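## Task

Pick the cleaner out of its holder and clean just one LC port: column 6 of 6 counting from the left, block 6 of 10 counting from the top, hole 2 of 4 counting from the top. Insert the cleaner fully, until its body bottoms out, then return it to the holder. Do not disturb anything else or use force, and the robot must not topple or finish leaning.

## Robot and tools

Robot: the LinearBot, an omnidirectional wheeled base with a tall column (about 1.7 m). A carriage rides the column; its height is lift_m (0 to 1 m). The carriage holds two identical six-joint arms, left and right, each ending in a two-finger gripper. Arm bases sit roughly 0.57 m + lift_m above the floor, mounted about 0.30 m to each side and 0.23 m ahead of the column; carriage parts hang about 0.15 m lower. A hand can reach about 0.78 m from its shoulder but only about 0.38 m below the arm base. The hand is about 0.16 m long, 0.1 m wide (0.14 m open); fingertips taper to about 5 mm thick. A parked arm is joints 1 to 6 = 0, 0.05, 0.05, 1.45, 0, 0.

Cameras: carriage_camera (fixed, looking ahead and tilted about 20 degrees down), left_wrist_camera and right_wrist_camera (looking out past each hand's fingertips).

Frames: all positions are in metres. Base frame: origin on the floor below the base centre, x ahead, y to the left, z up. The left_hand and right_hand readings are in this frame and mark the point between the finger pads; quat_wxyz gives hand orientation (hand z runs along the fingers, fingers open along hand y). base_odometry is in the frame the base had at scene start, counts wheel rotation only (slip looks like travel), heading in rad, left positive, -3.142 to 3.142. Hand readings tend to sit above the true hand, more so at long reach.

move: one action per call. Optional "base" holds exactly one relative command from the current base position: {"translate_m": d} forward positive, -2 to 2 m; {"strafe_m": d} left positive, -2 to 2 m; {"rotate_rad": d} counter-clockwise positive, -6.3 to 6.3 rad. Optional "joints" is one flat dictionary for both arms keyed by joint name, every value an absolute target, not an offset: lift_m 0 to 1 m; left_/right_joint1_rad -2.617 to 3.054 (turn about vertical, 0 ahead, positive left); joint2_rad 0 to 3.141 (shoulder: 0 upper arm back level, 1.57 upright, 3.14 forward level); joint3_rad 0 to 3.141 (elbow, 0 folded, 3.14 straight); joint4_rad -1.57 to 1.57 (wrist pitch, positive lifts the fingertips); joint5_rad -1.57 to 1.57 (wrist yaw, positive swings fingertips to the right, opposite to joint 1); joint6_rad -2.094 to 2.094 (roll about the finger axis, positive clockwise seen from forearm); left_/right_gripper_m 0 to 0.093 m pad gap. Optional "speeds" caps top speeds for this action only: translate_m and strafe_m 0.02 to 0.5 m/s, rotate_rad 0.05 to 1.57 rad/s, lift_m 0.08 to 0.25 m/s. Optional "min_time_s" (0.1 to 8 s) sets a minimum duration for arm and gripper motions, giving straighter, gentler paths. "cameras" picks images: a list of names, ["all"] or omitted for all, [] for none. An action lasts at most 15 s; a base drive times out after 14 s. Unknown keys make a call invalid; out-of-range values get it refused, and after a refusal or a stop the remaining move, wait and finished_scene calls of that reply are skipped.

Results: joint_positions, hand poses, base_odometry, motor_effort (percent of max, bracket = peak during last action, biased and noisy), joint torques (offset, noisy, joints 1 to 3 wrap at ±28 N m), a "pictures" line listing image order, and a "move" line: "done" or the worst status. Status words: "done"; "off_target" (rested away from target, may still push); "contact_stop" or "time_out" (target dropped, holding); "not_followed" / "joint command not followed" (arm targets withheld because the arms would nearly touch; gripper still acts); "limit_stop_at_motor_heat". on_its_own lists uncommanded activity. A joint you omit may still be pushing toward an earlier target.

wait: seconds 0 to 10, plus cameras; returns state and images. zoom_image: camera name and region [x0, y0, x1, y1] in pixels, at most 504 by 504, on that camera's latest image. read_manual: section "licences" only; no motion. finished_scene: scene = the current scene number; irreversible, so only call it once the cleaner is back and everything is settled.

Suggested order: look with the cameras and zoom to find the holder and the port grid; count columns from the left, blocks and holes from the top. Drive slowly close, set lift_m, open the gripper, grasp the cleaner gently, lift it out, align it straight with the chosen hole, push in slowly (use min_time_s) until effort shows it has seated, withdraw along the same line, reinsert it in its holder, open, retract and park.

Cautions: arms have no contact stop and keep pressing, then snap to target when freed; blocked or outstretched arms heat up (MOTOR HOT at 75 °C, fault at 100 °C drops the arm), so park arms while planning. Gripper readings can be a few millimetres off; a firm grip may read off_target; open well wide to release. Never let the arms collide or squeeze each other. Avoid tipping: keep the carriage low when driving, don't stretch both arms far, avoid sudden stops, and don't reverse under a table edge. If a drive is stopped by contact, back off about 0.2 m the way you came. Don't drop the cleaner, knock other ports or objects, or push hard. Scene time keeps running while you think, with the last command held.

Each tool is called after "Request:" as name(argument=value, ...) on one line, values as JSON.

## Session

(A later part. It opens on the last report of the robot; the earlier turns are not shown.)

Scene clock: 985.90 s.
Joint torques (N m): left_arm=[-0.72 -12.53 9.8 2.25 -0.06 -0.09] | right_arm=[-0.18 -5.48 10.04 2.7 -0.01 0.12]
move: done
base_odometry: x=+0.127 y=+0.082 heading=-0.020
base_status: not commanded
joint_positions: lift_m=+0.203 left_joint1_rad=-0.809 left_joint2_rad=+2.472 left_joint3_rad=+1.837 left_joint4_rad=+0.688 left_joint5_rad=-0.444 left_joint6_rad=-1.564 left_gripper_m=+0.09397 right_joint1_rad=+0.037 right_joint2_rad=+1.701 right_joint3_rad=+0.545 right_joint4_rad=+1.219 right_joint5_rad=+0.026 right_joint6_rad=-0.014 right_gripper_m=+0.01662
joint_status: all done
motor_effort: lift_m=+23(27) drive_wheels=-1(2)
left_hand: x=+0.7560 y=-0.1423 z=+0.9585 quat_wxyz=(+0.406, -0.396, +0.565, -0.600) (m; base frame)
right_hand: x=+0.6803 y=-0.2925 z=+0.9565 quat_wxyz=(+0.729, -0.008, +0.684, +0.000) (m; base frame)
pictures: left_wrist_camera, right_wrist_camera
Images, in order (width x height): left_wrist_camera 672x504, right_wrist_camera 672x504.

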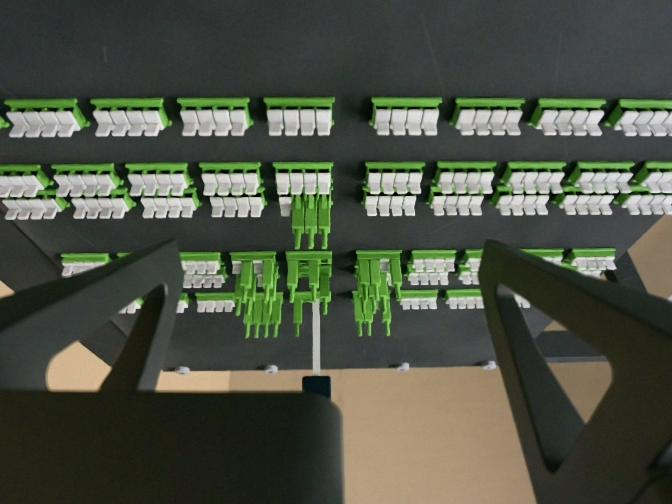

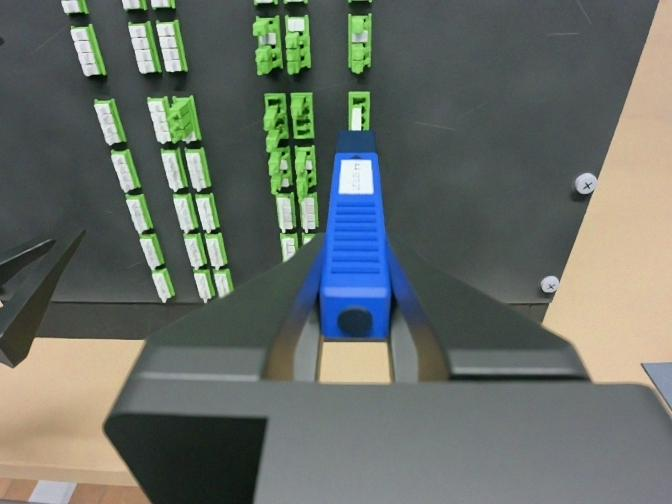

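Request:
move(joints={"right_joint2_rad": 1.7222, "right_joint3_rad": 0.5888}, min_time_s=1.5, cameras=[])

Request:
move(joints={"left_joint2_rad": 0.05, "left_joint3_rad": 0.05, "left_joint4_rad": 1.45}, min_time_s=5, cameras=["right_wrist_camera", "carriage_camera"])

Request:
zoom_image(camera="right_wrist_camera", region=[342, 84, 372, 134])

Scene clock: 992.57 s.
Joint torques (N m): left_arm=[-0.75 -12.52 9.7 2.25 -0.06 -0.08] | right_arm=[-0.18 -5.56 10.11 2.7 -0.01 0.12]
move: done
base_odometry: x=+0.127 y=+0.082 heading=-0.020
base_status: not commanded
joint_positions: lift_m=+0.203 left_joint1_rad=-0.809 left_joint2_rad=+2.472 left_joint3_rad=+1.837 left_joint4_rad=+0.688 left_joint5_rad=-0.444 left_joint6_rad=-1.564 left_gripper_m=+0.09397 right_joint1_rad=+0.037 right_joint2_rad=+1.711 right_joint3_rad=+0.556 right_joint4_rad=+1.219 right_joint5_rad=+0.026 right_joint6_rad=-0.014 right_gripper_m=+0.01662
joint_status: all done
motor_effort: lift_m=+26(27) drive_wheels=-1(2)
left_hand: x=+0.7560 y=-0.1423 z=+0.9585 quat_wxyz=(+0.406, -0.396, +0.565, -0.600) (m; base frame)
right_hand: x=+0.6831 y=-0.2924 z=+0.9564 quat_wxyz=(+0.729, -0.008, +0.684, +0.000) (m; base frame)
pictures: none
No camera images: "cameras" was empty.

Scene clock: 997.87 s.
Joint torques (N m): left_arm=[-0.75 2.56 5.5 0.11 0.33 -0.15] | right_arm=[-0.18 -5.56 10.11 2.71 -0.02 0.13]
move: done
base_odometry: x=+0.127 y=+0.082 heading=-0.020
base_status: not commanded
joint_positions: lift_m=+0.203 left_joint1_rad=-0.809 left_joint2_rad=+0.060 left_joint3_rad=+0.058 left_joint4_rad=+1.441 left_joint5_rad=-0.444 left_joint6_rad=-1.565 left_gripper_m=+0.09397 right_joint1_rad=+0.037 right_joint2_rad=+1.711 right_joint3_rad=+0.556 right_joint4_rad=+1.219 right_joint5_rad=+0.026 right_joint6_rad=-0.014 right_gripper_m=+0.01662
joint_status: all done
motor_effort: lift_m=+26(29) drive_wheels=-2(3)
left_hand: x=+0.3025 y=+0.3329 z=+1.1817 quat_wxyz=(+0.378, -0.228, -0.021, -0.897) (m; base frame)
right_hand: x=+0.6831 y=-0.2925 z=+0.9563 quat_wxyz=(+0.729, -0.008, +0.684, -0.001) (m; base frame)
pictures: carriage_camera, right_wrist_camera
Images, in order (width x height): carriage_camera 672x504, right_wrist_camera 672x504.

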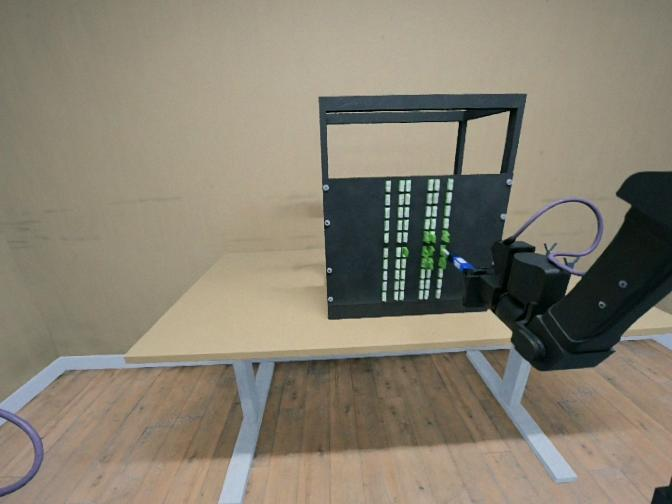

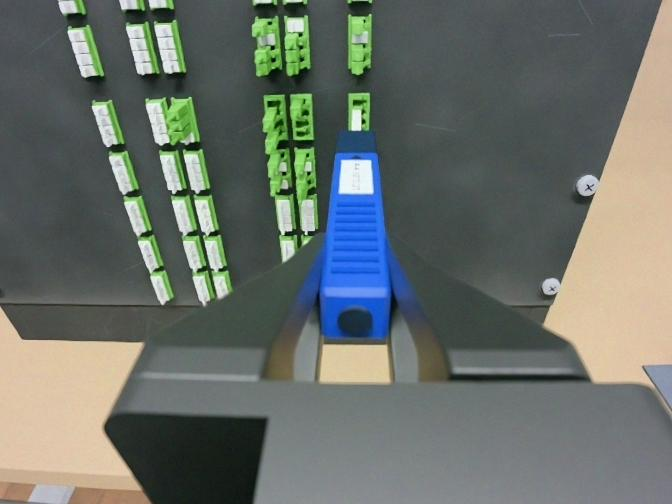

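Scaled by 10.080 from the camera's 672x504 image, which has a finer 960x720 frame.

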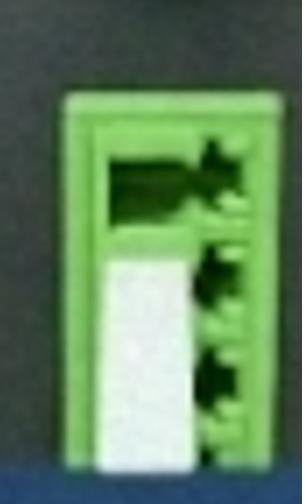

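Request:
move(joints={"right_joint2_rad": 1.7402, "right_joint3_rad": 0.6079}, min_time_s=1.5, cameras=[])

Request:
move(joints={"right_joint2_rad": 1.7582, "right_joint3_rad": 0.6275}, min_time_s=1.5, cameras=["right_wrist_camera"])

Request:
zoom_image(camera="right_wrist_camera", region=[342, 84, 372, 134])

Scene clock: 1005.93 s.
Joint torques (N m): left_arm=[-0.72 2.55 5.49 0.11 0.33 -0.14] | right_arm=[-0.17 -5.41 10.74 2.68 -0.02 0.12]
move: done
base_odometry: x=+0.127 y=+0.082 heading=-0.020
base_status: not commanded
joint_positions: lift_m=+0.203 left_joint1_rad=-0.809 left_joint2_rad=+0.060 left_joint3_rad=+0.058 left_joint4_rad=+1.441 left_joint5_rad=-0.444 left_joint6_rad=-1.565 left_gripper_m=+0.09397 right_joint1_rad=+0.037 right_joint2_rad=+1.726 right_joint3_rad=+0.569 right_joint4_rad=+1.221 right_joint5_rad=+0.026 right_joint6_rad=-0.014 right_gripper_m=+0.01662
joint_status: all done
motor_effort: lift_m=+24(27) drive_wheels=+0(3)
left_hand: x=+0.3024 y=+0.3329 z=+1.1816 quat_wxyz=(+0.378, -0.228, -0.021, -0.897) (m; base frame)
right_hand: x=+0.6865 y=-0.2924 z=+0.9556 quat_wxyz=(+0.729, -0.008, +0.684, -0.001) (m; base frame)
pictures: none
No camera images: "cameras" was empty.

Scene clock: 1007.73 s.
Joint torques (N m): left_arm=[-0.7 2.56 5.45 0.1 0.34 -0.13] | right_arm=[-0.2 -5.27 11.69 2.59 -0.03 0.12]
move: done
base_odometry: x=+0.127 y=+0.082 heading=-0.020
base_status: not commanded
joint_positions: lift_m=+0.203 left_joint1_rad=-0.809 left_joint2_rad=+0.060 left_joint3_rad=+0.058 left_joint4_rad=+1.442 left_joint5_rad=-0.444 left_joint6_rad=-1.565 left_gripper_m=+0.09397 right_joint1_rad=+0.037 right_joint2_rad=+1.741 right_joint3_rad=+0.578 right_joint4_rad=+1.230 right_joint5_rad=+0.027 right_joint6_rad=-0.014 right_gripper_m=+0.01662
joint_status: all done
motor_effort: lift_m=+25(27) drive_wheels=+0(3)
left_hand: x=+0.3024 y=+0.3330 z=+1.1816 quat_wxyz=(+0.378, -0.228, -0.022, -0.897) (m; base frame)
right_hand: x=+0.6893 y=-0.2923 z=+0.9548 quat_wxyz=(+0.731, -0.008, +0.683, -0.001) (m; base frame)
pictures: right_wrist_camera
Images, in order (width x height): right_wrist_camera 672x504.

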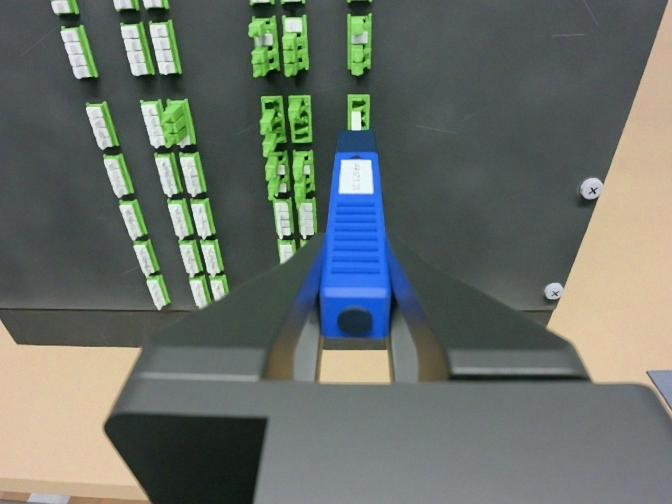

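Scaled by 10.080 from the camera's 672x504 image, which has a finer 960x720 frame.

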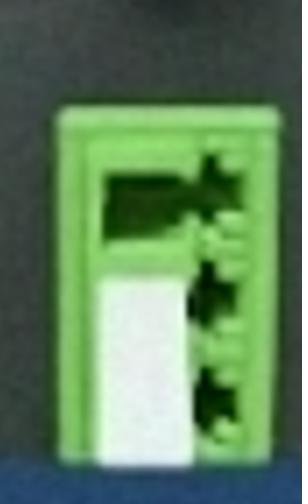

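Request:
move(joints={"right_joint2_rad": 1.7592, "right_joint3_rad": 0.6390}, min_time_s=1.0, cameras=["right_wrist_camera"])

Request:
zoom_image(camera="right_wrist_camera", region=[342, 84, 372, 134])

Scene clock: 1024.37 s.
Joint torques (N m): left_arm=[-0.65 2.56 5.5 0.11 0.34 -0.16] | right_arm=[-0.21 -5.61 11.74 2.65 -0.03 0.12]
move: done
base_odometry: x=+0.127 y=+0.082 heading=-0.020
base_status: not commanded
joint_positions: lift_m=+0.203 left_joint1_rad=-0.809 left_joint2_rad=+0.060 left_joint3_rad=+0.058 left_joint4_rad=+1.442 left_joint5_rad=-0.444 left_joint6_rad=-1.565 left_gripper_m=+0.09397 right_joint1_rad=+0.037 right_joint2_rad=+1.746 right_joint3_rad=+0.590 right_joint4_rad=+1.224 right_joint5_rad=+0.027 right_joint6_rad=-0.014 right_gripper_m=+0.01662
joint_status: all done
motor_effort: lift_m=+24(27) drive_wheels=-1(2)
left_hand: x=+0.3024 y=+0.3330 z=+1.1816 quat_wxyz=(+0.378, -0.228, -0.022, -0.897) (m; base frame)
right_hand: x=+0.6918 y=-0.2923 z=+0.9559 quat_wxyz=(+0.731, -0.007, +0.682, -0.001) (m; base frame)
pictures: right_wrist_camera
Images, in order (width x height): right_wrist_camera 672x504.

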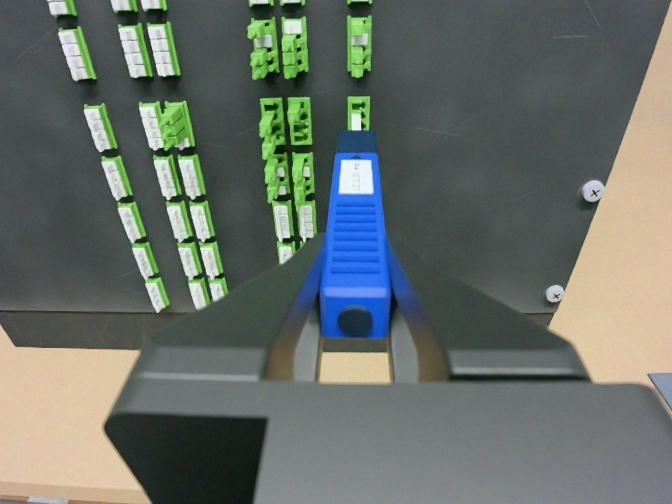

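Scaled by 10.080 from the camera's 672x504 image, which has a finer 960x720 frame.

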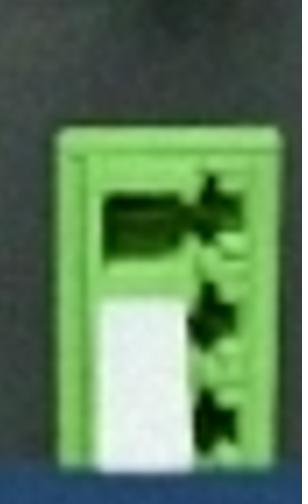

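Request:
move(joints={"right_joint2_rad": 1.7680, "right_joint3_rad": 0.6510}, min_time_s=1.0, cameras=[])

Request:
move(joints={"right_joint2_rad": 1.7790, "right_joint3_rad": 0.6640}, min_time_s=1.0, cameras=["right_wrist_camera"])

Request:
zoom_image(camera="right_wrist_camera", region=[342, 84, 372, 134])

Scene clock: 1029.57 s.
Joint torques (N m): left_arm=[-0.66 2.58 5.53 0.09 0.33 -0.14] | right_arm=[-0.18 -5.68 12 2.66 -0.03 0.13]
move: done
base_odometry: x=+0.127 y=+0.082 heading=-0.020
base_status: not commanded
joint_positions: lift_m=+0.203 left_joint1_rad=-0.809 left_joint2_rad=+0.060 left_joint3_rad=+0.058 left_joint4_rad=+1.442 left_joint5_rad=-0.444 left_joint6_rad=-1.565 left_gripper_m=+0.09397 right_joint1_rad=+0.037 right_joint2_rad=+1.754 right_joint3_rad=+0.599 right_joint4_rad=+1.224 right_joint5_rad=+0.027 right_joint6_rad=-0.014 right_gripper_m=+0.01662
joint_status: all done
motor_effort: lift_m=+26(27) drive_wheels=-1(3)
left_hand: x=+0.3024 y=+0.3330 z=+1.1816 quat_wxyz=(+0.378, -0.228, -0.022, -0.897) (m; base frame)
right_hand: x=+0.6941 y=-0.2922 z=+0.9558 quat_wxyz=(+0.731, -0.007, +0.682, -0.001) (m; base frame)
pictures: none
No camera images: "cameras" was empty.

Scene clock: 1030.87 s.
Joint torques (N m): left_arm=[-0.69 2.55 5.48 0.1 0.33 -0.15] | right_arm=[-0.18 -5.71 12.12 2.67 -0.04 0.13]
move: done
base_odometry: x=+0.127 y=+0.082 heading=-0.020
base_status: not commanded
joint_positions: lift_m=+0.203 left_joint1_rad=-0.809 left_joint2_rad=+0.060 left_joint3_rad=+0.058 left_joint4_rad=+1.442 left_joint5_rad=-0.444 left_joint6_rad=-1.565 left_gripper_m=+0.09397 right_joint1_rad=+0.037 right_joint2_rad=+1.764 right_joint3_rad=+0.612 right_joint4_rad=+1.222 right_joint5_rad=+0.027 right_joint6_rad=-0.014 right_gripper_m=+0.01662
joint_status: all done
motor_effort: lift_m=+25(27) drive_wheels=-2(2)
left_hand: x=+0.3024 y=+0.3330 z=+1.1816 quat_wxyz=(+0.378, -0.228, -0.022, -0.897) (m; base frame)
right_hand: x=+0.6972 y=-0.2922 z=+0.9559 quat_wxyz=(+0.731, -0.007, +0.682, -0.001) (m; base frame)
pictures: right_wrist_camera
Images, in order (width x height): right_wrist_camera 672x504.

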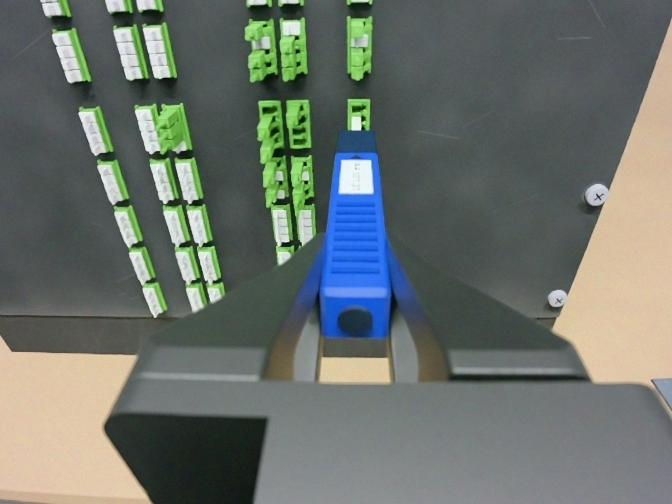

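Scaled by 10.080 from the camera's 672x504 image, which has a finer 960x720 frame.

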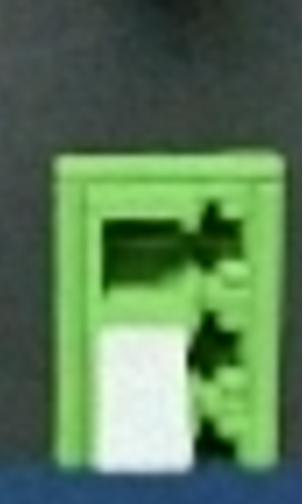

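Request:
move(joints={"right_joint2_rad": 1.7900, "right_joint3_rad": 0.6758}, min_time_s=1.0, cameras=[])

Request:
move(joints={"right_joint2_rad": 1.8010, "right_joint3_rad": 0.6878}, min_time_s=1.0, cameras=["right_wrist_camera"])

Request:
zoom_image(camera="right_wrist_camera", region=[342, 84, 372, 134])

Scene clock: 1035.87 s.
Joint torques (N m): left_arm=[-0.72 2.59 5.52 0.1 0.32 -0.15] | right_arm=[-0.2 -5.34 13.03 2.61 -0.03 0.13]
move: off_target
base_odometry: x=+0.127 y=+0.082 heading=-0.021
base_status: not commanded
joint_positions: lift_m=+0.203 left_joint1_rad=-0.809 left_joint2_rad=+0.060 left_joint3_rad=+0.058 left_joint4_rad=+1.442 left_joint5_rad=-0.444 left_joint6_rad=-1.565 left_gripper_m=+0.09397 right_joint1_rad=+0.037 right_joint2_rad=+1.770 right_joint3_rad=+0.613 right_joint4_rad=+1.227 right_joint5_rad=+0.027 right_joint6_rad=-0.014 right_gripper_m=+0.01662
joint_status: right_joint3_rad off_target (ended at +0.613, target +0.676); the others done
motor_effort: lift_m=+25(28) drive_wheels=+0(3)
left_hand: x=+0.3024 y=+0.3330 z=+1.1816 quat_wxyz=(+0.378, -0.228, -0.022, -0.897) (m; base frame)
right_hand: x=+0.6979 y=-0.2922 z=+0.9550 quat_wxyz=(+0.732, -0.007, +0.682, -0.001) (m; base frame)
pictures: none
No camera images: "cameras" was empty.

Scene clock: 1037.17 s.
Joint torques (N m): left_arm=[-0.69 2.51 5.48 0.09 0.33 -0.13] | right_arm=[-0.2 -5.08 14.22 2.49 -0.04 0.13]
move: off_target
base_odometry: x=+0.127 y=+0.082 heading=-0.021
base_status: not commanded
joint_positions: lift_m=+0.203 left_joint1_rad=-0.809 left_joint2_rad=+0.060 left_joint3_rad=+0.058 left_joint4_rad=+1.442 left_joint5_rad=-0.444 left_joint6_rad=-1.565 left_gripper_m=+0.09397 right_joint1_rad=+0.037 right_joint2_rad=+1.778 right_joint3_rad=+0.613 right_joint4_rad=+1.238 right_joint5_rad=+0.028 right_joint6_rad=-0.014 right_gripper_m=+0.01662
joint_status: right_joint3_rad off_target (ended at +0.613, target +0.688); the others done
motor_effort: lift_m=+23(26) drive_wheels=+3(4)
left_hand: x=+0.3024 y=+0.3330 z=+1.1816 quat_wxyz=(+0.378, -0.228, -0.022, -0.897) (m; base frame)
right_hand: x=+0.6983 y=-0.2922 z=+0.9542 quat_wxyz=(+0.733, -0.007, +0.681, -0.001) (m; base frame)
pictures: right_wrist_camera
Images, in order (width x height): right_wrist_camera 672x504.

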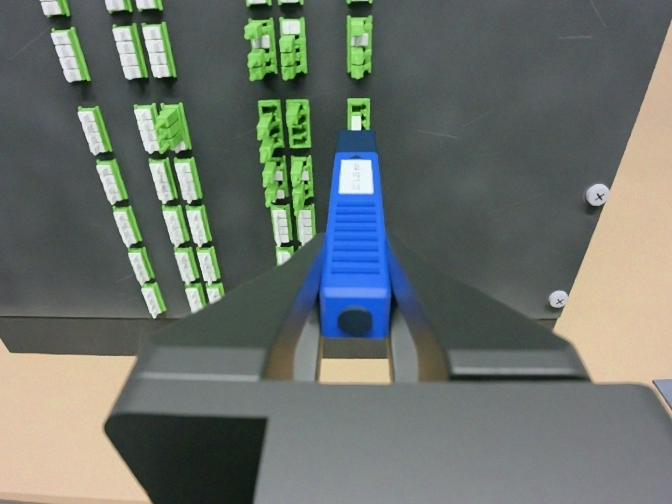

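Scaled by 10.080 from the camera's 672x504 image, which has a finer 960x720 frame.

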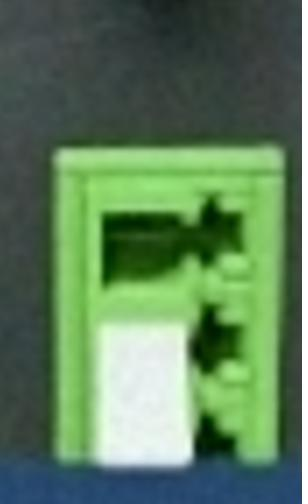

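Request:
move(joints={"right_joint2_rad": 1.7740, "right_joint3_rad": 0.6880}, min_time_s=1.0, cameras=["right_wrist_camera"])

Request:
zoom_image(camera="right_wrist_camera", region=[342, 84, 372, 134])

Scene clock: 1045.67 s.
Joint torques (N m): left_arm=[-0.66 2.55 5.52 0.1 0.33 -0.13] | right_arm=[-0.17 -7.27 14.22 2.48 -0.05 0.13]
move: off_target
base_odometry: x=+0.127 y=+0.082 heading=-0.021
base_status: not commanded
joint_positions: lift_m=+0.203 left_joint1_rad=-0.809 left_joint2_rad=+0.060 left_joint3_rad=+0.058 left_joint4_rad=+1.442 left_joint5_rad=-0.444 left_joint6_rad=-1.565 left_gripper_m=+0.09397 right_joint1_rad=+0.037 right_joint2_rad=+1.778 right_joint3_rad=+0.613 right_joint4_rad=+1.238 right_joint5_rad=+0.029 right_joint6_rad=-0.014 right_gripper_m=+0.01662
joint_status: right_joint3_rad off_target (ended at +0.613, target +0.688); the others done
motor_effort: lift_m=+26(27) drive_wheels=+2(5)
left_hand: x=+0.3024 y=+0.3330 z=+1.1816 quat_wxyz=(+0.378, -0.228, -0.022, -0.897) (m; base frame)
right_hand: x=+0.6983 y=-0.2923 z=+0.9542 quat_wxyz=(+0.733, -0.007, +0.681, -0.001) (m; base frame)
pictures: right_wrist_camera
Images, in order (width x height): right_wrist_camera 672x504.

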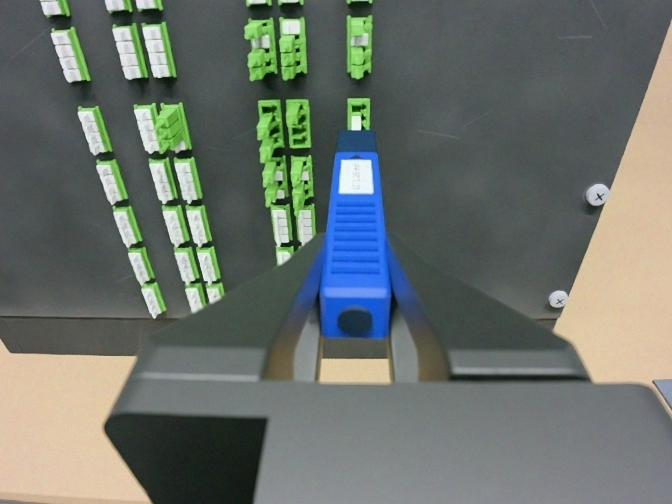

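Scaled by 10.080 from the camera's 672x504 image, which has a finer 960x720 frame.

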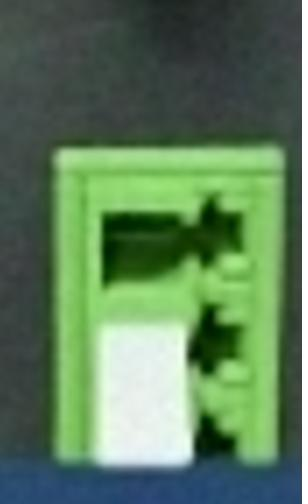

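Request:
move(joints={"right_joint2_rad": 1.7500, "right_joint3_rad": 0.640, "right_joint4_rad": 1.2200}, min_time_s=1.5, cameras=[])

Request:
move(base={"translate_m": -0.01}, speeds={"translate_m": 0.03}, cameras=["right_wrist_camera"])

Request:
zoom_image(camera="right_wrist_camera", region=[342, 84, 372, 134])

Scene clock: 1056.57 s.
Joint torques (N m): left_arm=[-0.69 2.56 5.46 0.1 0.34 -0.15] | right_arm=[-0.18 -8.51 9.55 2.56 -0.05 0.13]
move: done
base_odometry: x=+0.127 y=+0.082 heading=-0.021
base_status: not commanded
joint_positions: lift_m=+0.203 left_joint1_rad=-0.809 left_joint2_rad=+0.060 left_joint3_rad=+0.058 left_joint4_rad=+1.442 left_joint5_rad=-0.444 left_joint6_rad=-1.565 left_gripper_m=+0.09397 right_joint1_rad=+0.037 right_joint2_rad=+1.770 right_joint3_rad=+0.613 right_joint4_rad=+1.228 right_joint5_rad=+0.029 right_joint6_rad=-0.014 right_gripper_m=+0.01662
joint_status: all done
motor_effort: lift_m=+24(27) drive_wheels=+3(4)
left_hand: x=+0.3024 y=+0.3330 z=+1.1816 quat_wxyz=(+0.378, -0.228, -0.022, -0.897) (m; base frame)
right_hand: x=+0.6979 y=-0.2924 z=+0.9554 quat_wxyz=(+0.732, -0.007, +0.681, -0.001) (m; base frame)
pictures: none
No camera images: "cameras" was empty.

Scene clock: 1057.30 s.
Joint torques (N m): left_arm=[-0.7 2.5 5.49 0.06 0.32 -0.15] | right_arm=[-0.18 -8.49 9.55 2.59 -0.05 0.12]
move: done
base_odometry: x=+0.117 y=+0.082 heading=-0.021
base_status: done
joint_positions: lift_m=+0.203 left_joint1_rad=-0.810 left_joint2_rad=+0.060 left_joint3_rad=+0.058 left_joint4_rad=+1.445 left_joint5_rad=-0.444 left_joint6_rad=-1.565 left_gripper_m=+0.09397 right_joint1_rad=+0.037 right_joint2_rad=+1.770 right_joint3_rad=+0.613 right_joint4_rad=+1.226 right_joint5_rad=+0.029 right_joint6_rad=-0.014 right_gripper_m=+0.01662
joint_status: not commanded
motor_effort: lift_m=+25(26) drive_wheels=+2(8)
left_hand: x=+0.3019 y=+0.3335 z=+1.1817 quat_wxyz=(+0.377, -0.227, -0.023, -0.897) (m; base frame)
right_hand: x=+0.6979 y=-0.2924 z=+0.9549 quat_wxyz=(+0.731, -0.007, +0.682, -0.001) (m; base frame)
pictures: right_wrist_camera
Images, in order (width x height): right_wrist_camera 672x504.

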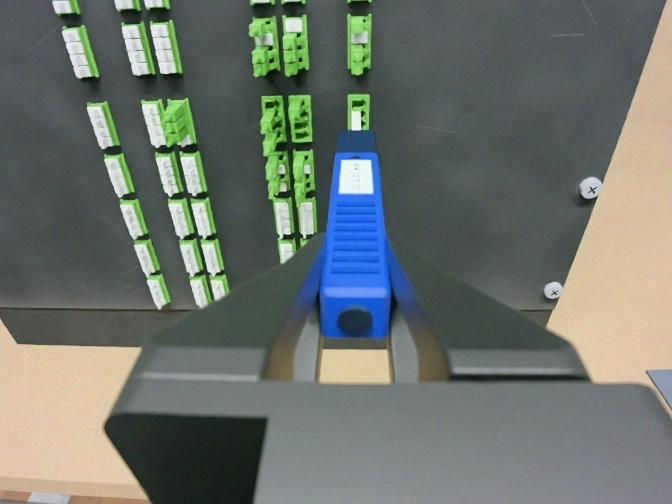

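Scaled by 10.080 from the camera's 672x504 image, which has a finer 960x720 frame.

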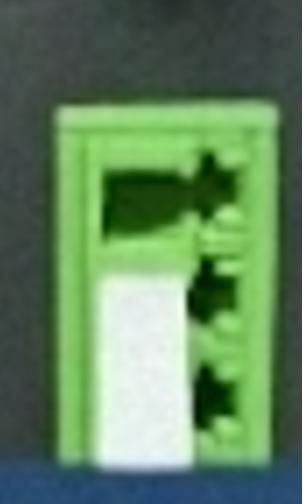

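Request:
move(base={"translate_m": -0.02}, speeds={"translate_m": 0.04}, cameras=["right_wrist_camera"])

Request:
move(base={"translate_m": -0.16}, speeds={"translate_m": 0.15}, cameras=["right_wrist_camera", "carriage_camera"])

Scene clock: 1062.10 s.
Joint torques (N m): left_arm=[-0.57 2.52 5.49 0.03 0.32 -0.15] | right_arm=[-0.18 -8.51 9.2 2.68 -0.05 0.12]
move: done
base_odometry: x=+0.097 y=+0.082 heading=-0.021
base_status: done
joint_positions: lift_m=+0.203 left_joint1_rad=-0.810 left_joint2_rad=+0.060 left_joint3_rad=+0.058 left_joint4_rad=+1.446 left_joint5_rad=-0.444 left_joint6_rad=-1.565 left_gripper_m=+0.09397 right_joint1_rad=+0.037 right_joint2_rad=+1.770 right_joint3_rad=+0.617 right_joint4_rad=+1.220 right_joint5_rad=+0.029 right_joint6_rad=-0.014 right_gripper_m=+0.01662
joint_status: not commanded
motor_effort: lift_m=+26(27) drive_wheels=+5(10)
left_hand: x=+0.3017 y=+0.3336 z=+1.1817 quat_wxyz=(+0.377, -0.227, -0.023, -0.897) (m; base frame)
right_hand: x=+0.6987 y=-0.2924 z=+0.9548 quat_wxyz=(+0.730, -0.007, +0.683, -0.001) (m; base frame)
pictures: right_wrist_camera
Images, in order (width x height): right_wrist_camera 672x504.

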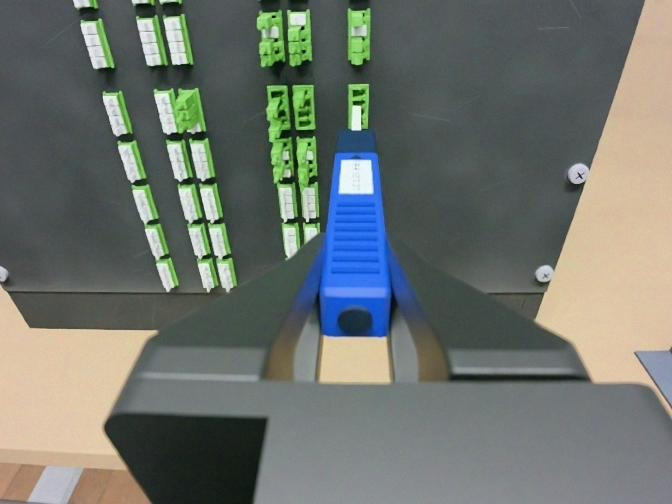

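Scene clock: 1064.07 s.
Joint torques (N m): left_arm=[-0.68 2.58 5.48 0 0.34 -0.14] | right_arm=[-0.23 -8.53 9.18 2.71 -0.05 0.12]
move: done
base_odometry: x=-0.063 y=+0.086 heading=-0.021
base_status: done
joint_positions: lift_m=+0.203 left_joint1_rad=-0.810 left_joint2_rad=+0.060 left_joint3_rad=+0.058 left_joint4_rad=+1.447 left_joint5_rad=-0.444 left_joint6_rad=-1.565 left_gripper_m=+0.09397 right_joint1_rad=+0.037 right_joint2_rad=+1.770 right_joint3_rad=+0.617 right_joint4_rad=+1.216 right_joint5_rad=+0.029 right_joint6_rad=-0.014 right_gripper_m=+0.01661
joint_status: not commanded
motor_effort: lift_m=+25(27) drive_wheels=-1(10)
left_hand: x=+0.3015 y=+0.3339 z=+1.1817 quat_wxyz=(+0.377, -0.227, -0.024, -0.898) (m; base frame)
right_hand: x=+0.6988 y=-0.2924 z=+0.9539 quat_wxyz=(+0.729, -0.007, +0.684, -0.001) (m; base frame)
pictures: carriage_camera, right_wrist_camera
Images, in order (width x height): carriage_camera 672x504, right_wrist_camera 672x504.

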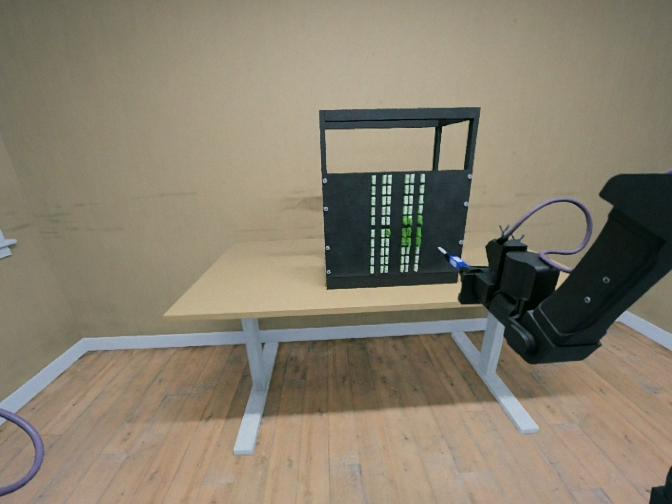

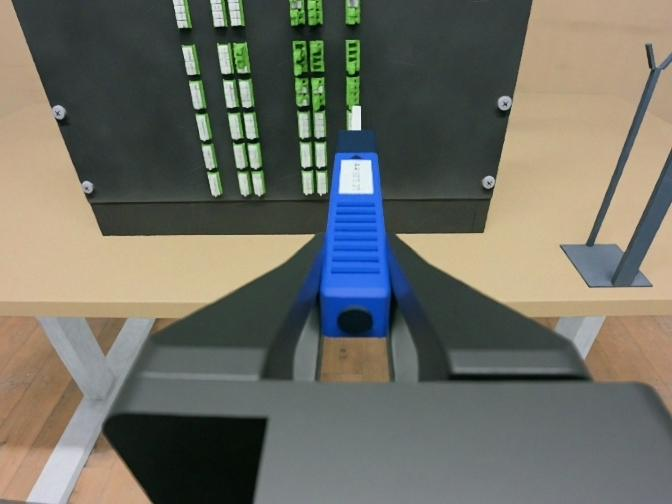

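Request:
move(joints={"left_joint1_rad": 0, "left_joint5_rad": 0, "left_joint6_rad": 0, "left_gripper_m": 0.03, "lift_m": 0.26, "right_joint1_rad": 0.003, "right_joint2_rad": 1.673, "right_joint3_rad": 0.53, "right_joint4_rad": 1.227, "right_joint5_rad": -0.014, "right_joint6_rad": -0.005}, base={"rotate_rad": 0.018}, min_time_s=3, speeds={"rotate_rad": 0.1}, cameras=["carriage_camera", "right_wrist_camera"])

Scene clock: 1080.87 s.
Joint torques (N m): left_arm=[0.72 2.91 6.02 -0.08 0.14 0.01] | right_arm=[-1.09 -8.44 5.37 2.72 -0.23 0.12]
move: done
base_odometry: x=-0.063 y=+0.086 heading=-0.004
base_status: done
joint_positions: lift_m=+0.260 left_joint1_rad=-0.009 left_joint2_rad=+0.056 left_joint3_rad=+0.052 left_joint4_rad=+1.448 left_joint5_rad=-0.012 left_joint6_rad=-0.009 left_gripper_m=+0.03013 right_joint1_rad=+0.009 right_joint2_rad=+1.700 right_joint3_rad=+0.546 right_joint4_rad=+1.221 right_joint5_rad=-0.004 right_joint6_rad=-0.014 right_gripper_m=+0.01661
joint_status: all done
motor_effort: lift_m=+24(31) drive_wheels=-5(7)
left_hand: x=+0.2601 y=+0.3067 z=+1.2539 quat_wxyz=(+0.998, -0.006, +0.064, -0.009) (m; base frame)
right_hand: x=+0.6805 y=-0.3002 z=+1.0152 quat_wxyz=(+0.731, -0.009, +0.683, +0.000) (m; base frame)
pictures: carriage_camera, right_wrist_camera
Images, in order (width x height): carriage_camera 672x504, right_wrist_camera 672x504.

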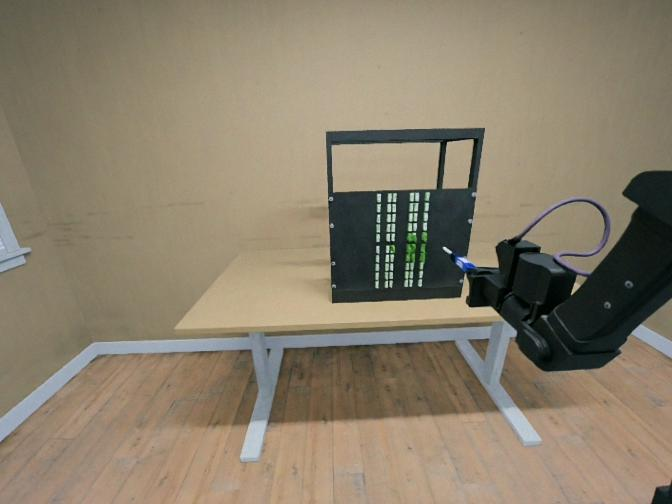

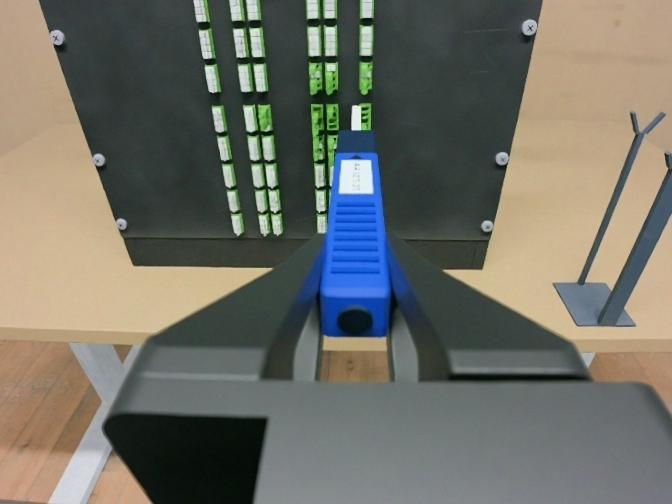

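Request:
move(base={"strafe_m": -0.287}, speeds={"strafe_m": 0.1}, cameras=["carriage_camera", "right_wrist_camera"])

Request:
move(joints={"right_joint1_rad": 0.003, "right_joint5_rad": -0.022}, cameras=["right_wrist_camera"])

Scene clock: 1089.17 s.
Joint torques (N m): left_arm=[0.55 2.88 6.05 -0.08 0.11 -0.02] | right_arm=[-0.81 -8.31 5.45 2.71 -0.19 0.12]
move: done
base_odometry: x=-0.064 y=-0.201 heading=-0.004
base_status: done
joint_positions: lift_m=+0.260 left_joint1_rad=-0.007 left_joint2_rad=+0.056 left_joint3_rad=+0.052 left_joint4_rad=+1.448 left_joint5_rad=-0.009 left_joint6_rad=-0.007 left_gripper_m=+0.03013 right_joint1_rad=+0.006 right_joint2_rad=+1.698 right_joint3_rad=+0.546 right_joint4_rad=+1.221 right_joint5_rad=-0.007 right_joint6_rad=-0.014 right_gripper_m=+0.01661
joint_status: not commanded
motor_effort: lift_m=+24(27) drive_wheels=-2(10)
left_hand: x=+0.2601 y=+0.3062 z=+1.2539 quat_wxyz=(+0.998, -0.005, +0.064, -0.007) (m; base frame)
right_hand: x=+0.6803 y=-0.3011 z=+1.0156 quat_wxyz=(+0.731, -0.009, +0.682, -0.001) (m; base frame)
pictures: carriage_camera, right_wrist_camera
Images, in order (width x height): carriage_camera 672x504, right_wrist_camera 672x504.

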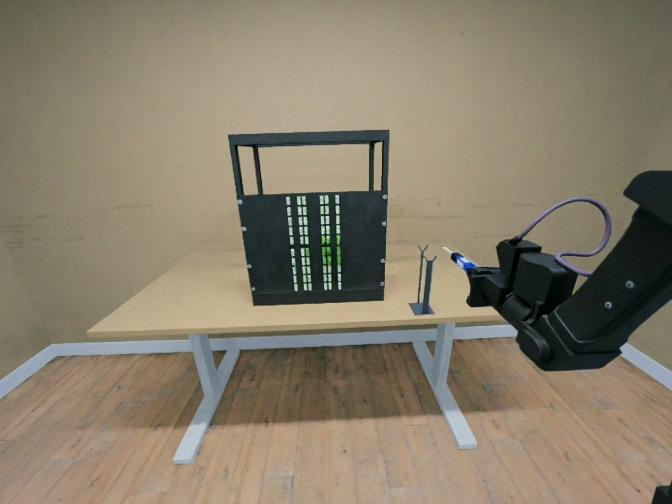

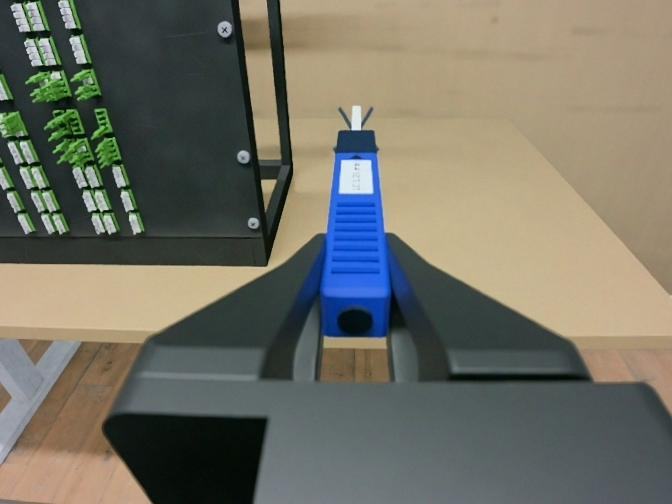

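Scene clock: 1089.47 s.
Joint torques (N m): left_arm=[0.57 2.91 6.05 -0.08 0.09 -0.03] | right_arm=[-0.84 -8.32 5.44 2.72 -0.24 0.12]
move: done
base_odometry: x=-0.064 y=-0.201 heading=-0.004
base_status: not commanded
joint_positions: lift_m=+0.260 left_joint1_rad=-0.007 left_joint2_rad=+0.056 left_joint3_rad=+0.052 left_joint4_rad=+1.448 left_joint5_rad=-0.009 left_joint6_rad=-0.007 left_gripper_m=+0.03013 right_joint1_rad=+0.006 right_joint2_rad=+1.698 right_joint3_rad=+0.546 right_joint4_rad=+1.221 right_joint5_rad=-0.011 right_joint6_rad=-0.014 right_gripper_m=+0.01661
joint_status: all done
motor_effort: lift_m=+24(27) drive_wheels=-1(2)
left_hand: x=+0.2601 y=+0.3062 z=+1.2539 quat_wxyz=(+0.998, -0.005, +0.064, -0.007) (m; base frame)
right_hand: x=+0.6802 y=-0.3003 z=+1.0156 quat_wxyz=(+0.731, -0.011, +0.682, +0.001) (m; base frame)
pictures: right_wrist_camera
Images, in order (width x height): right_wrist_camera 672x504.

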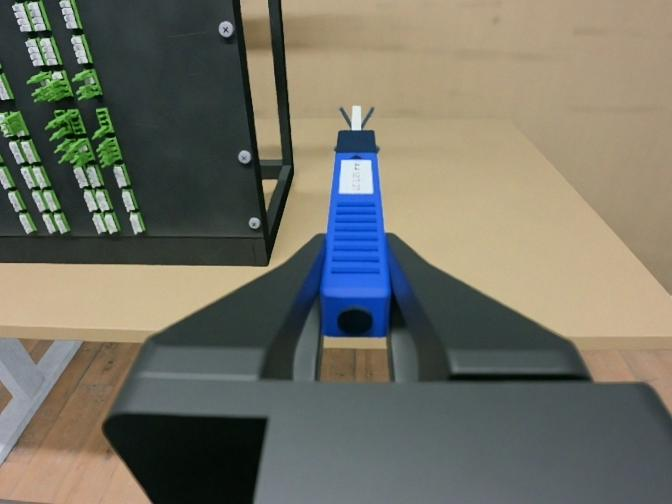

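Request:
move(base={"translate_m": 0.207}, speeds={"translate_m": 0.08}, cameras=[])

Request:
wait(seconds=0.3, cameras=["carriage_camera", "right_wrist_camera"])

Scene clock: 1096.23 s.
Joint torques (N m): left_arm=[0.61 2.92 6.16 -0.12 0.11 -0.03] | right_arm=[-0.83 -8.01 5.46 2.7 -0.22 0.12]
move: done
base_odometry: x=+0.143 y=-0.202 heading=-0.005
base_status: done
joint_positions: lift_m=+0.260 left_joint1_rad=-0.007 left_joint2_rad=+0.056 left_joint3_rad=+0.052 left_joint4_rad=+1.450 left_joint5_rad=-0.009 left_joint6_rad=-0.007 left_gripper_m=+0.03013 right_joint1_rad=+0.006 right_joint2_rad=+1.695 right_joint3_rad=+0.546 right_joint4_rad=+1.221 right_joint5_rad=-0.013 right_joint6_rad=-0.014 right_gripper_m=+0.01661
joint_status: not commanded
motor_effort: lift_m=+25(27) drive_wheels=-3(10)
left_hand: x=+0.2595 y=+0.3062 z=+1.2540 quat_wxyz=(+0.998, -0.004, +0.063, -0.007) (m; base frame)
right_hand: x=+0.6800 y=-0.3000 z=+1.0169 quat_wxyz=(+0.732, -0.011, +0.681, +0.001) (m; base frame)
pictures: none
No camera images: "cameras" was empty.

Scene clock: 1096.53 s.
Joint torques (N m): left_arm=[0.57 2.86 6.08 -0.11 0.11 -0.03] | right_arm=[-0.84 -8.02 5.44 2.71 -0.22 0.13]
base_odometry: x=+0.143 y=-0.202 heading=-0.005
base_status: done
joint_positions: lift_m=+0.260 left_joint1_rad=-0.007 left_joint2_rad=+0.056 left_joint3_rad=+0.052 left_joint4_rad=+1.450 left_joint5_rad=-0.009 left_joint6_rad=-0.007 left_gripper_m=+0.03013 right_joint1_rad=+0.006 right_joint2_rad=+1.695 right_joint3_rad=+0.546 right_joint4_rad=+1.221 right_joint5_rad=-0.013 right_joint6_rad=-0.014 right_gripper_m=+0.01661
joint_status: not commanded
motor_effort: lift_m=+25(27) drive_wheels=-4(10)
left_hand: x=+0.2595 y=+0.3062 z=+1.2540 quat_wxyz=(+0.998, -0.004, +0.063, -0.007) (m; base frame)
right_hand: x=+0.6800 y=-0.3000 z=+1.0169 quat_wxyz=(+0.732, -0.011, +0.681, +0.001) (m; base frame)
wait: 0.30 s; at rest by 0.27 s
pictures: carriage_camera, right_wrist_camera
Images, in order (width x height): carriage_camera 672x504, right_wrist_camera 672x504.

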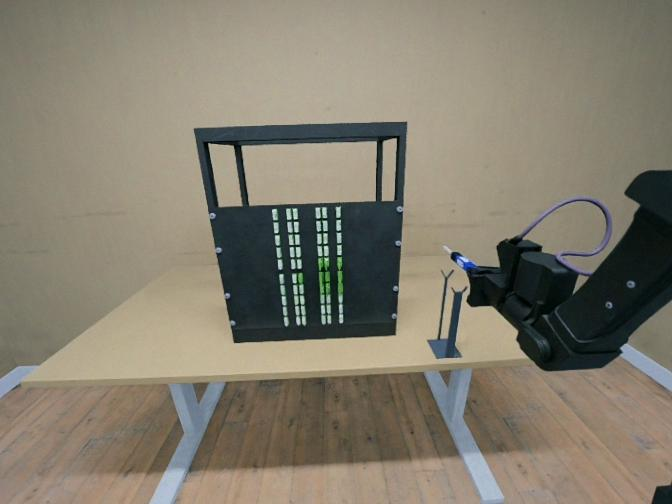

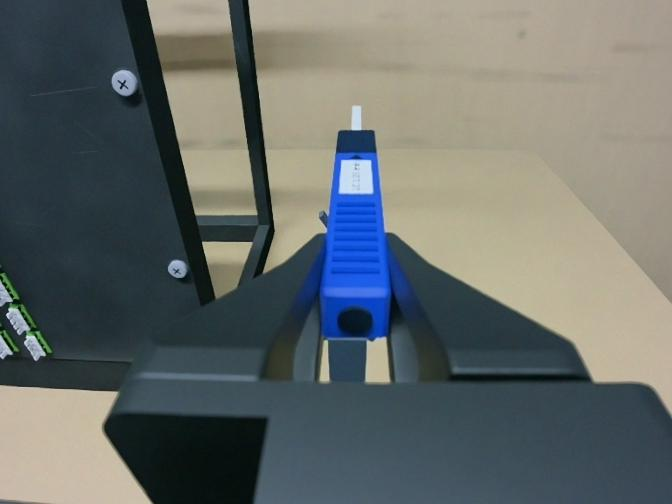

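Request:
zoom_image(camera="right_wrist_camera", region=[256, 90, 456, 390])

Scaled by 1.680 from the camera's 672x504 image, which has a finer 960x720 frame.

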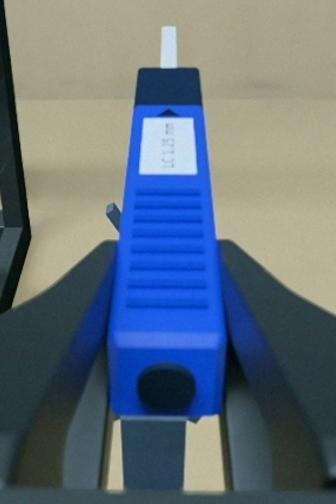

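Request:
move(joints={"right_joint1_rad": 0.019, "right_joint5_rad": 0.003, "lift_m": 0.235}, speeds={"lift_m": 0.08}, cameras=[])

Request:
wait(seconds=0.3, cameras=["right_wrist_camera"])

Request:
zoom_image(camera="right_wrist_camera", region=[256, 90, 456, 390])

Scene clock: 1107.00 s.
Joint torques (N m): left_arm=[0.65 2.97 6.09 -0.08 0.12 -0.01] | right_arm=[-0.2 -7.68 5.68 2.77 0 0.12]
move: done
base_odometry: x=+0.143 y=-0.202 heading=-0.005
base_status: not commanded
joint_positions: lift_m=+0.235 left_joint1_rad=-0.007 left_joint2_rad=+0.056 left_joint3_rad=+0.052 left_joint4_rad=+1.450 left_joint5_rad=-0.009 left_joint6_rad=-0.007 left_gripper_m=+0.03013 right_joint1_rad=+0.014 right_joint2_rad=+1.691 right_joint3_rad=+0.543 right_joint4_rad=+1.218 right_joint5_rad=-0.007 right_joint6_rad=-0.014 right_gripper_m=+0.01661
joint_status: all done
motor_effort: lift_m=+21(24) drive_wheels=-2(6)
left_hand: x=+0.2595 y=+0.3061 z=+1.2295 quat_wxyz=(+0.998, -0.004, +0.063, -0.007) (m; base frame)
right_hand: x=+0.6793 y=-0.2975 z=+0.9926 quat_wxyz=(+0.732, -0.012, +0.682, +0.002) (m; base frame)
pictures: none
No camera images: "cameras" was empty.

Scene clock: 1107.30 s.
Joint torques (N m): left_arm=[0.55 2.92 6.05 -0.11 0.1 -0.03] | right_arm=[-0.21 -7.71 5.68 2.74 -0.01 0.12]
base_odometry: x=+0.143 y=-0.202 heading=-0.005
base_status: not commanded
joint_positions: lift_m=+0.235 left_joint1_rad=-0.007 left_joint2_rad=+0.056 left_joint3_rad=+0.052 left_joint4_rad=+1.450 left_joint5_rad=-0.009 left_joint6_rad=-0.007 left_gripper_m=+0.03013 right_joint1_rad=+0.014 right_joint2_rad=+1.691 right_joint3_rad=+0.543 right_joint4_rad=+1.218 right_joint5_rad=-0.007 right_joint6_rad=-0.014 right_gripper_m=+0.01661
joint_status: all done
motor_effort: lift_m=+20(24) drive_wheels=-2(6)
left_hand: x=+0.2595 y=+0.3061 z=+1.2295 quat_wxyz=(+0.998, -0.004, +0.063, -0.007) (m; base frame)
right_hand: x=+0.6793 y=-0.2975 z=+0.9926 quat_wxyz=(+0.732, -0.012, +0.682, +0.002) (m; base frame)
wait: 0.30 s; at rest by 0.27 s
pictures: right_wrist_camera
Images, in order (width x height): right_wrist_camera 672x504.

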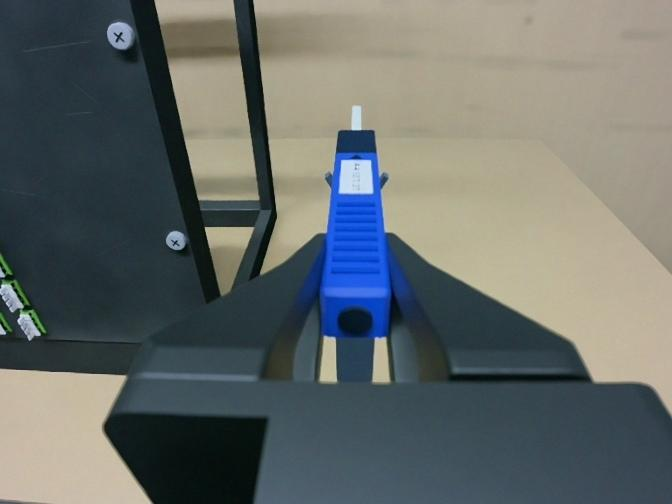

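Scaled by 1.680 from the camera's 672x504 image, which has a finer 960x720 frame.

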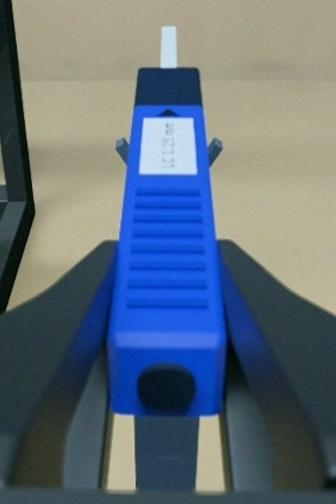

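Request:
move(joints={"lift_m": 0.212}, speeds={"lift_m": 0.08}, cameras=[])

Request:
wait(seconds=0.3, cameras=["right_wrist_camera"])

Request:
zoom_image(camera="right_wrist_camera", region=[256, 90, 456, 390])

Scene clock: 1115.40 s.
Joint torques (N m): left_arm=[0.61 2.81 6.08 -0.11 0.11 -0.01] | right_arm=[-0.18 -7.58 5.74 2.76 -0.01 0.12]
move: done
base_odometry: x=+0.143 y=-0.202 heading=-0.005
base_status: not commanded
joint_positions: lift_m=+0.212 left_joint1_rad=-0.007 left_joint2_rad=+0.056 left_joint3_rad=+0.052 left_joint4_rad=+1.450 left_joint5_rad=-0.009 left_joint6_rad=-0.007 left_gripper_m=+0.03013 right_joint1_rad=+0.014 right_joint2_rad=+1.689 right_joint3_rad=+0.543 right_joint4_rad=+1.218 right_joint5_rad=-0.006 right_joint6_rad=-0.014 right_gripper_m=+0.01661
joint_status: all done
motor_effort: lift_m=+21(23) drive_wheels=+4(6)
left_hand: x=+0.2595 y=+0.3061 z=+1.2065 quat_wxyz=(+0.998, -0.004, +0.063, -0.007) (m; base frame)
right_hand: x=+0.6792 y=-0.2976 z=+0.9702 quat_wxyz=(+0.732, -0.012, +0.681, +0.002) (m; base frame)
pictures: none
No camera images: "cameras" was empty.

Scene clock: 1115.70 s.
Joint torques (N m): left_arm=[0.59 2.89 6.08 -0.12 0.11 -0.02] | right_arm=[-0.2 -7.57 5.74 2.74 -0.01 0.12]
base_odometry: x=+0.143 y=-0.202 heading=-0.005
base_status: not commanded
joint_positions: lift_m=+0.212 left_joint1_rad=-0.007 left_joint2_rad=+0.056 left_joint3_rad=+0.052 left_joint4_rad=+1.450 left_joint5_rad=-0.009 left_joint6_rad=-0.007 left_gripper_m=+0.03013 right_joint1_rad=+0.014 right_joint2_rad=+1.689 right_joint3_rad=+0.543 right_joint4_rad=+1.218 right_joint5_rad=-0.006 right_joint6_rad=-0.014 right_gripper_m=+0.01661
joint_status: all done
motor_effort: lift_m=+20(23) drive_wheels=+4(6)
left_hand: x=+0.2595 y=+0.3061 z=+1.2065 quat_wxyz=(+0.998, -0.004, +0.063, -0.007) (m; base frame)
right_hand: x=+0.6792 y=-0.2976 z=+0.9702 quat_wxyz=(+0.732, -0.012, +0.681, +0.002) (m; base frame)
wait: 0.30 s; at rest by 0.27 s
pictures: right_wrist_camera
Images, in order (width x height): right_wrist_camera 672x504.

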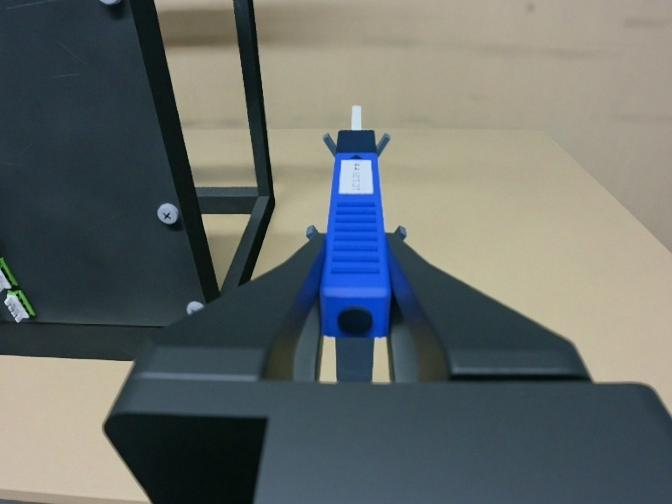

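Scaled by 1.680 from the camera's 672x504 image, which has a finer 960x720 frame.

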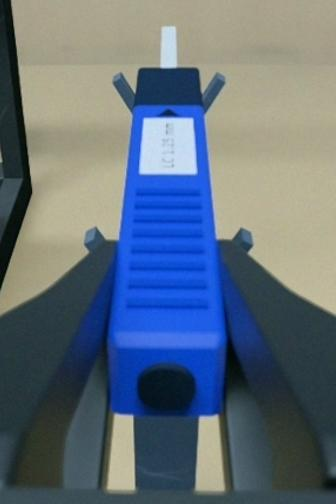

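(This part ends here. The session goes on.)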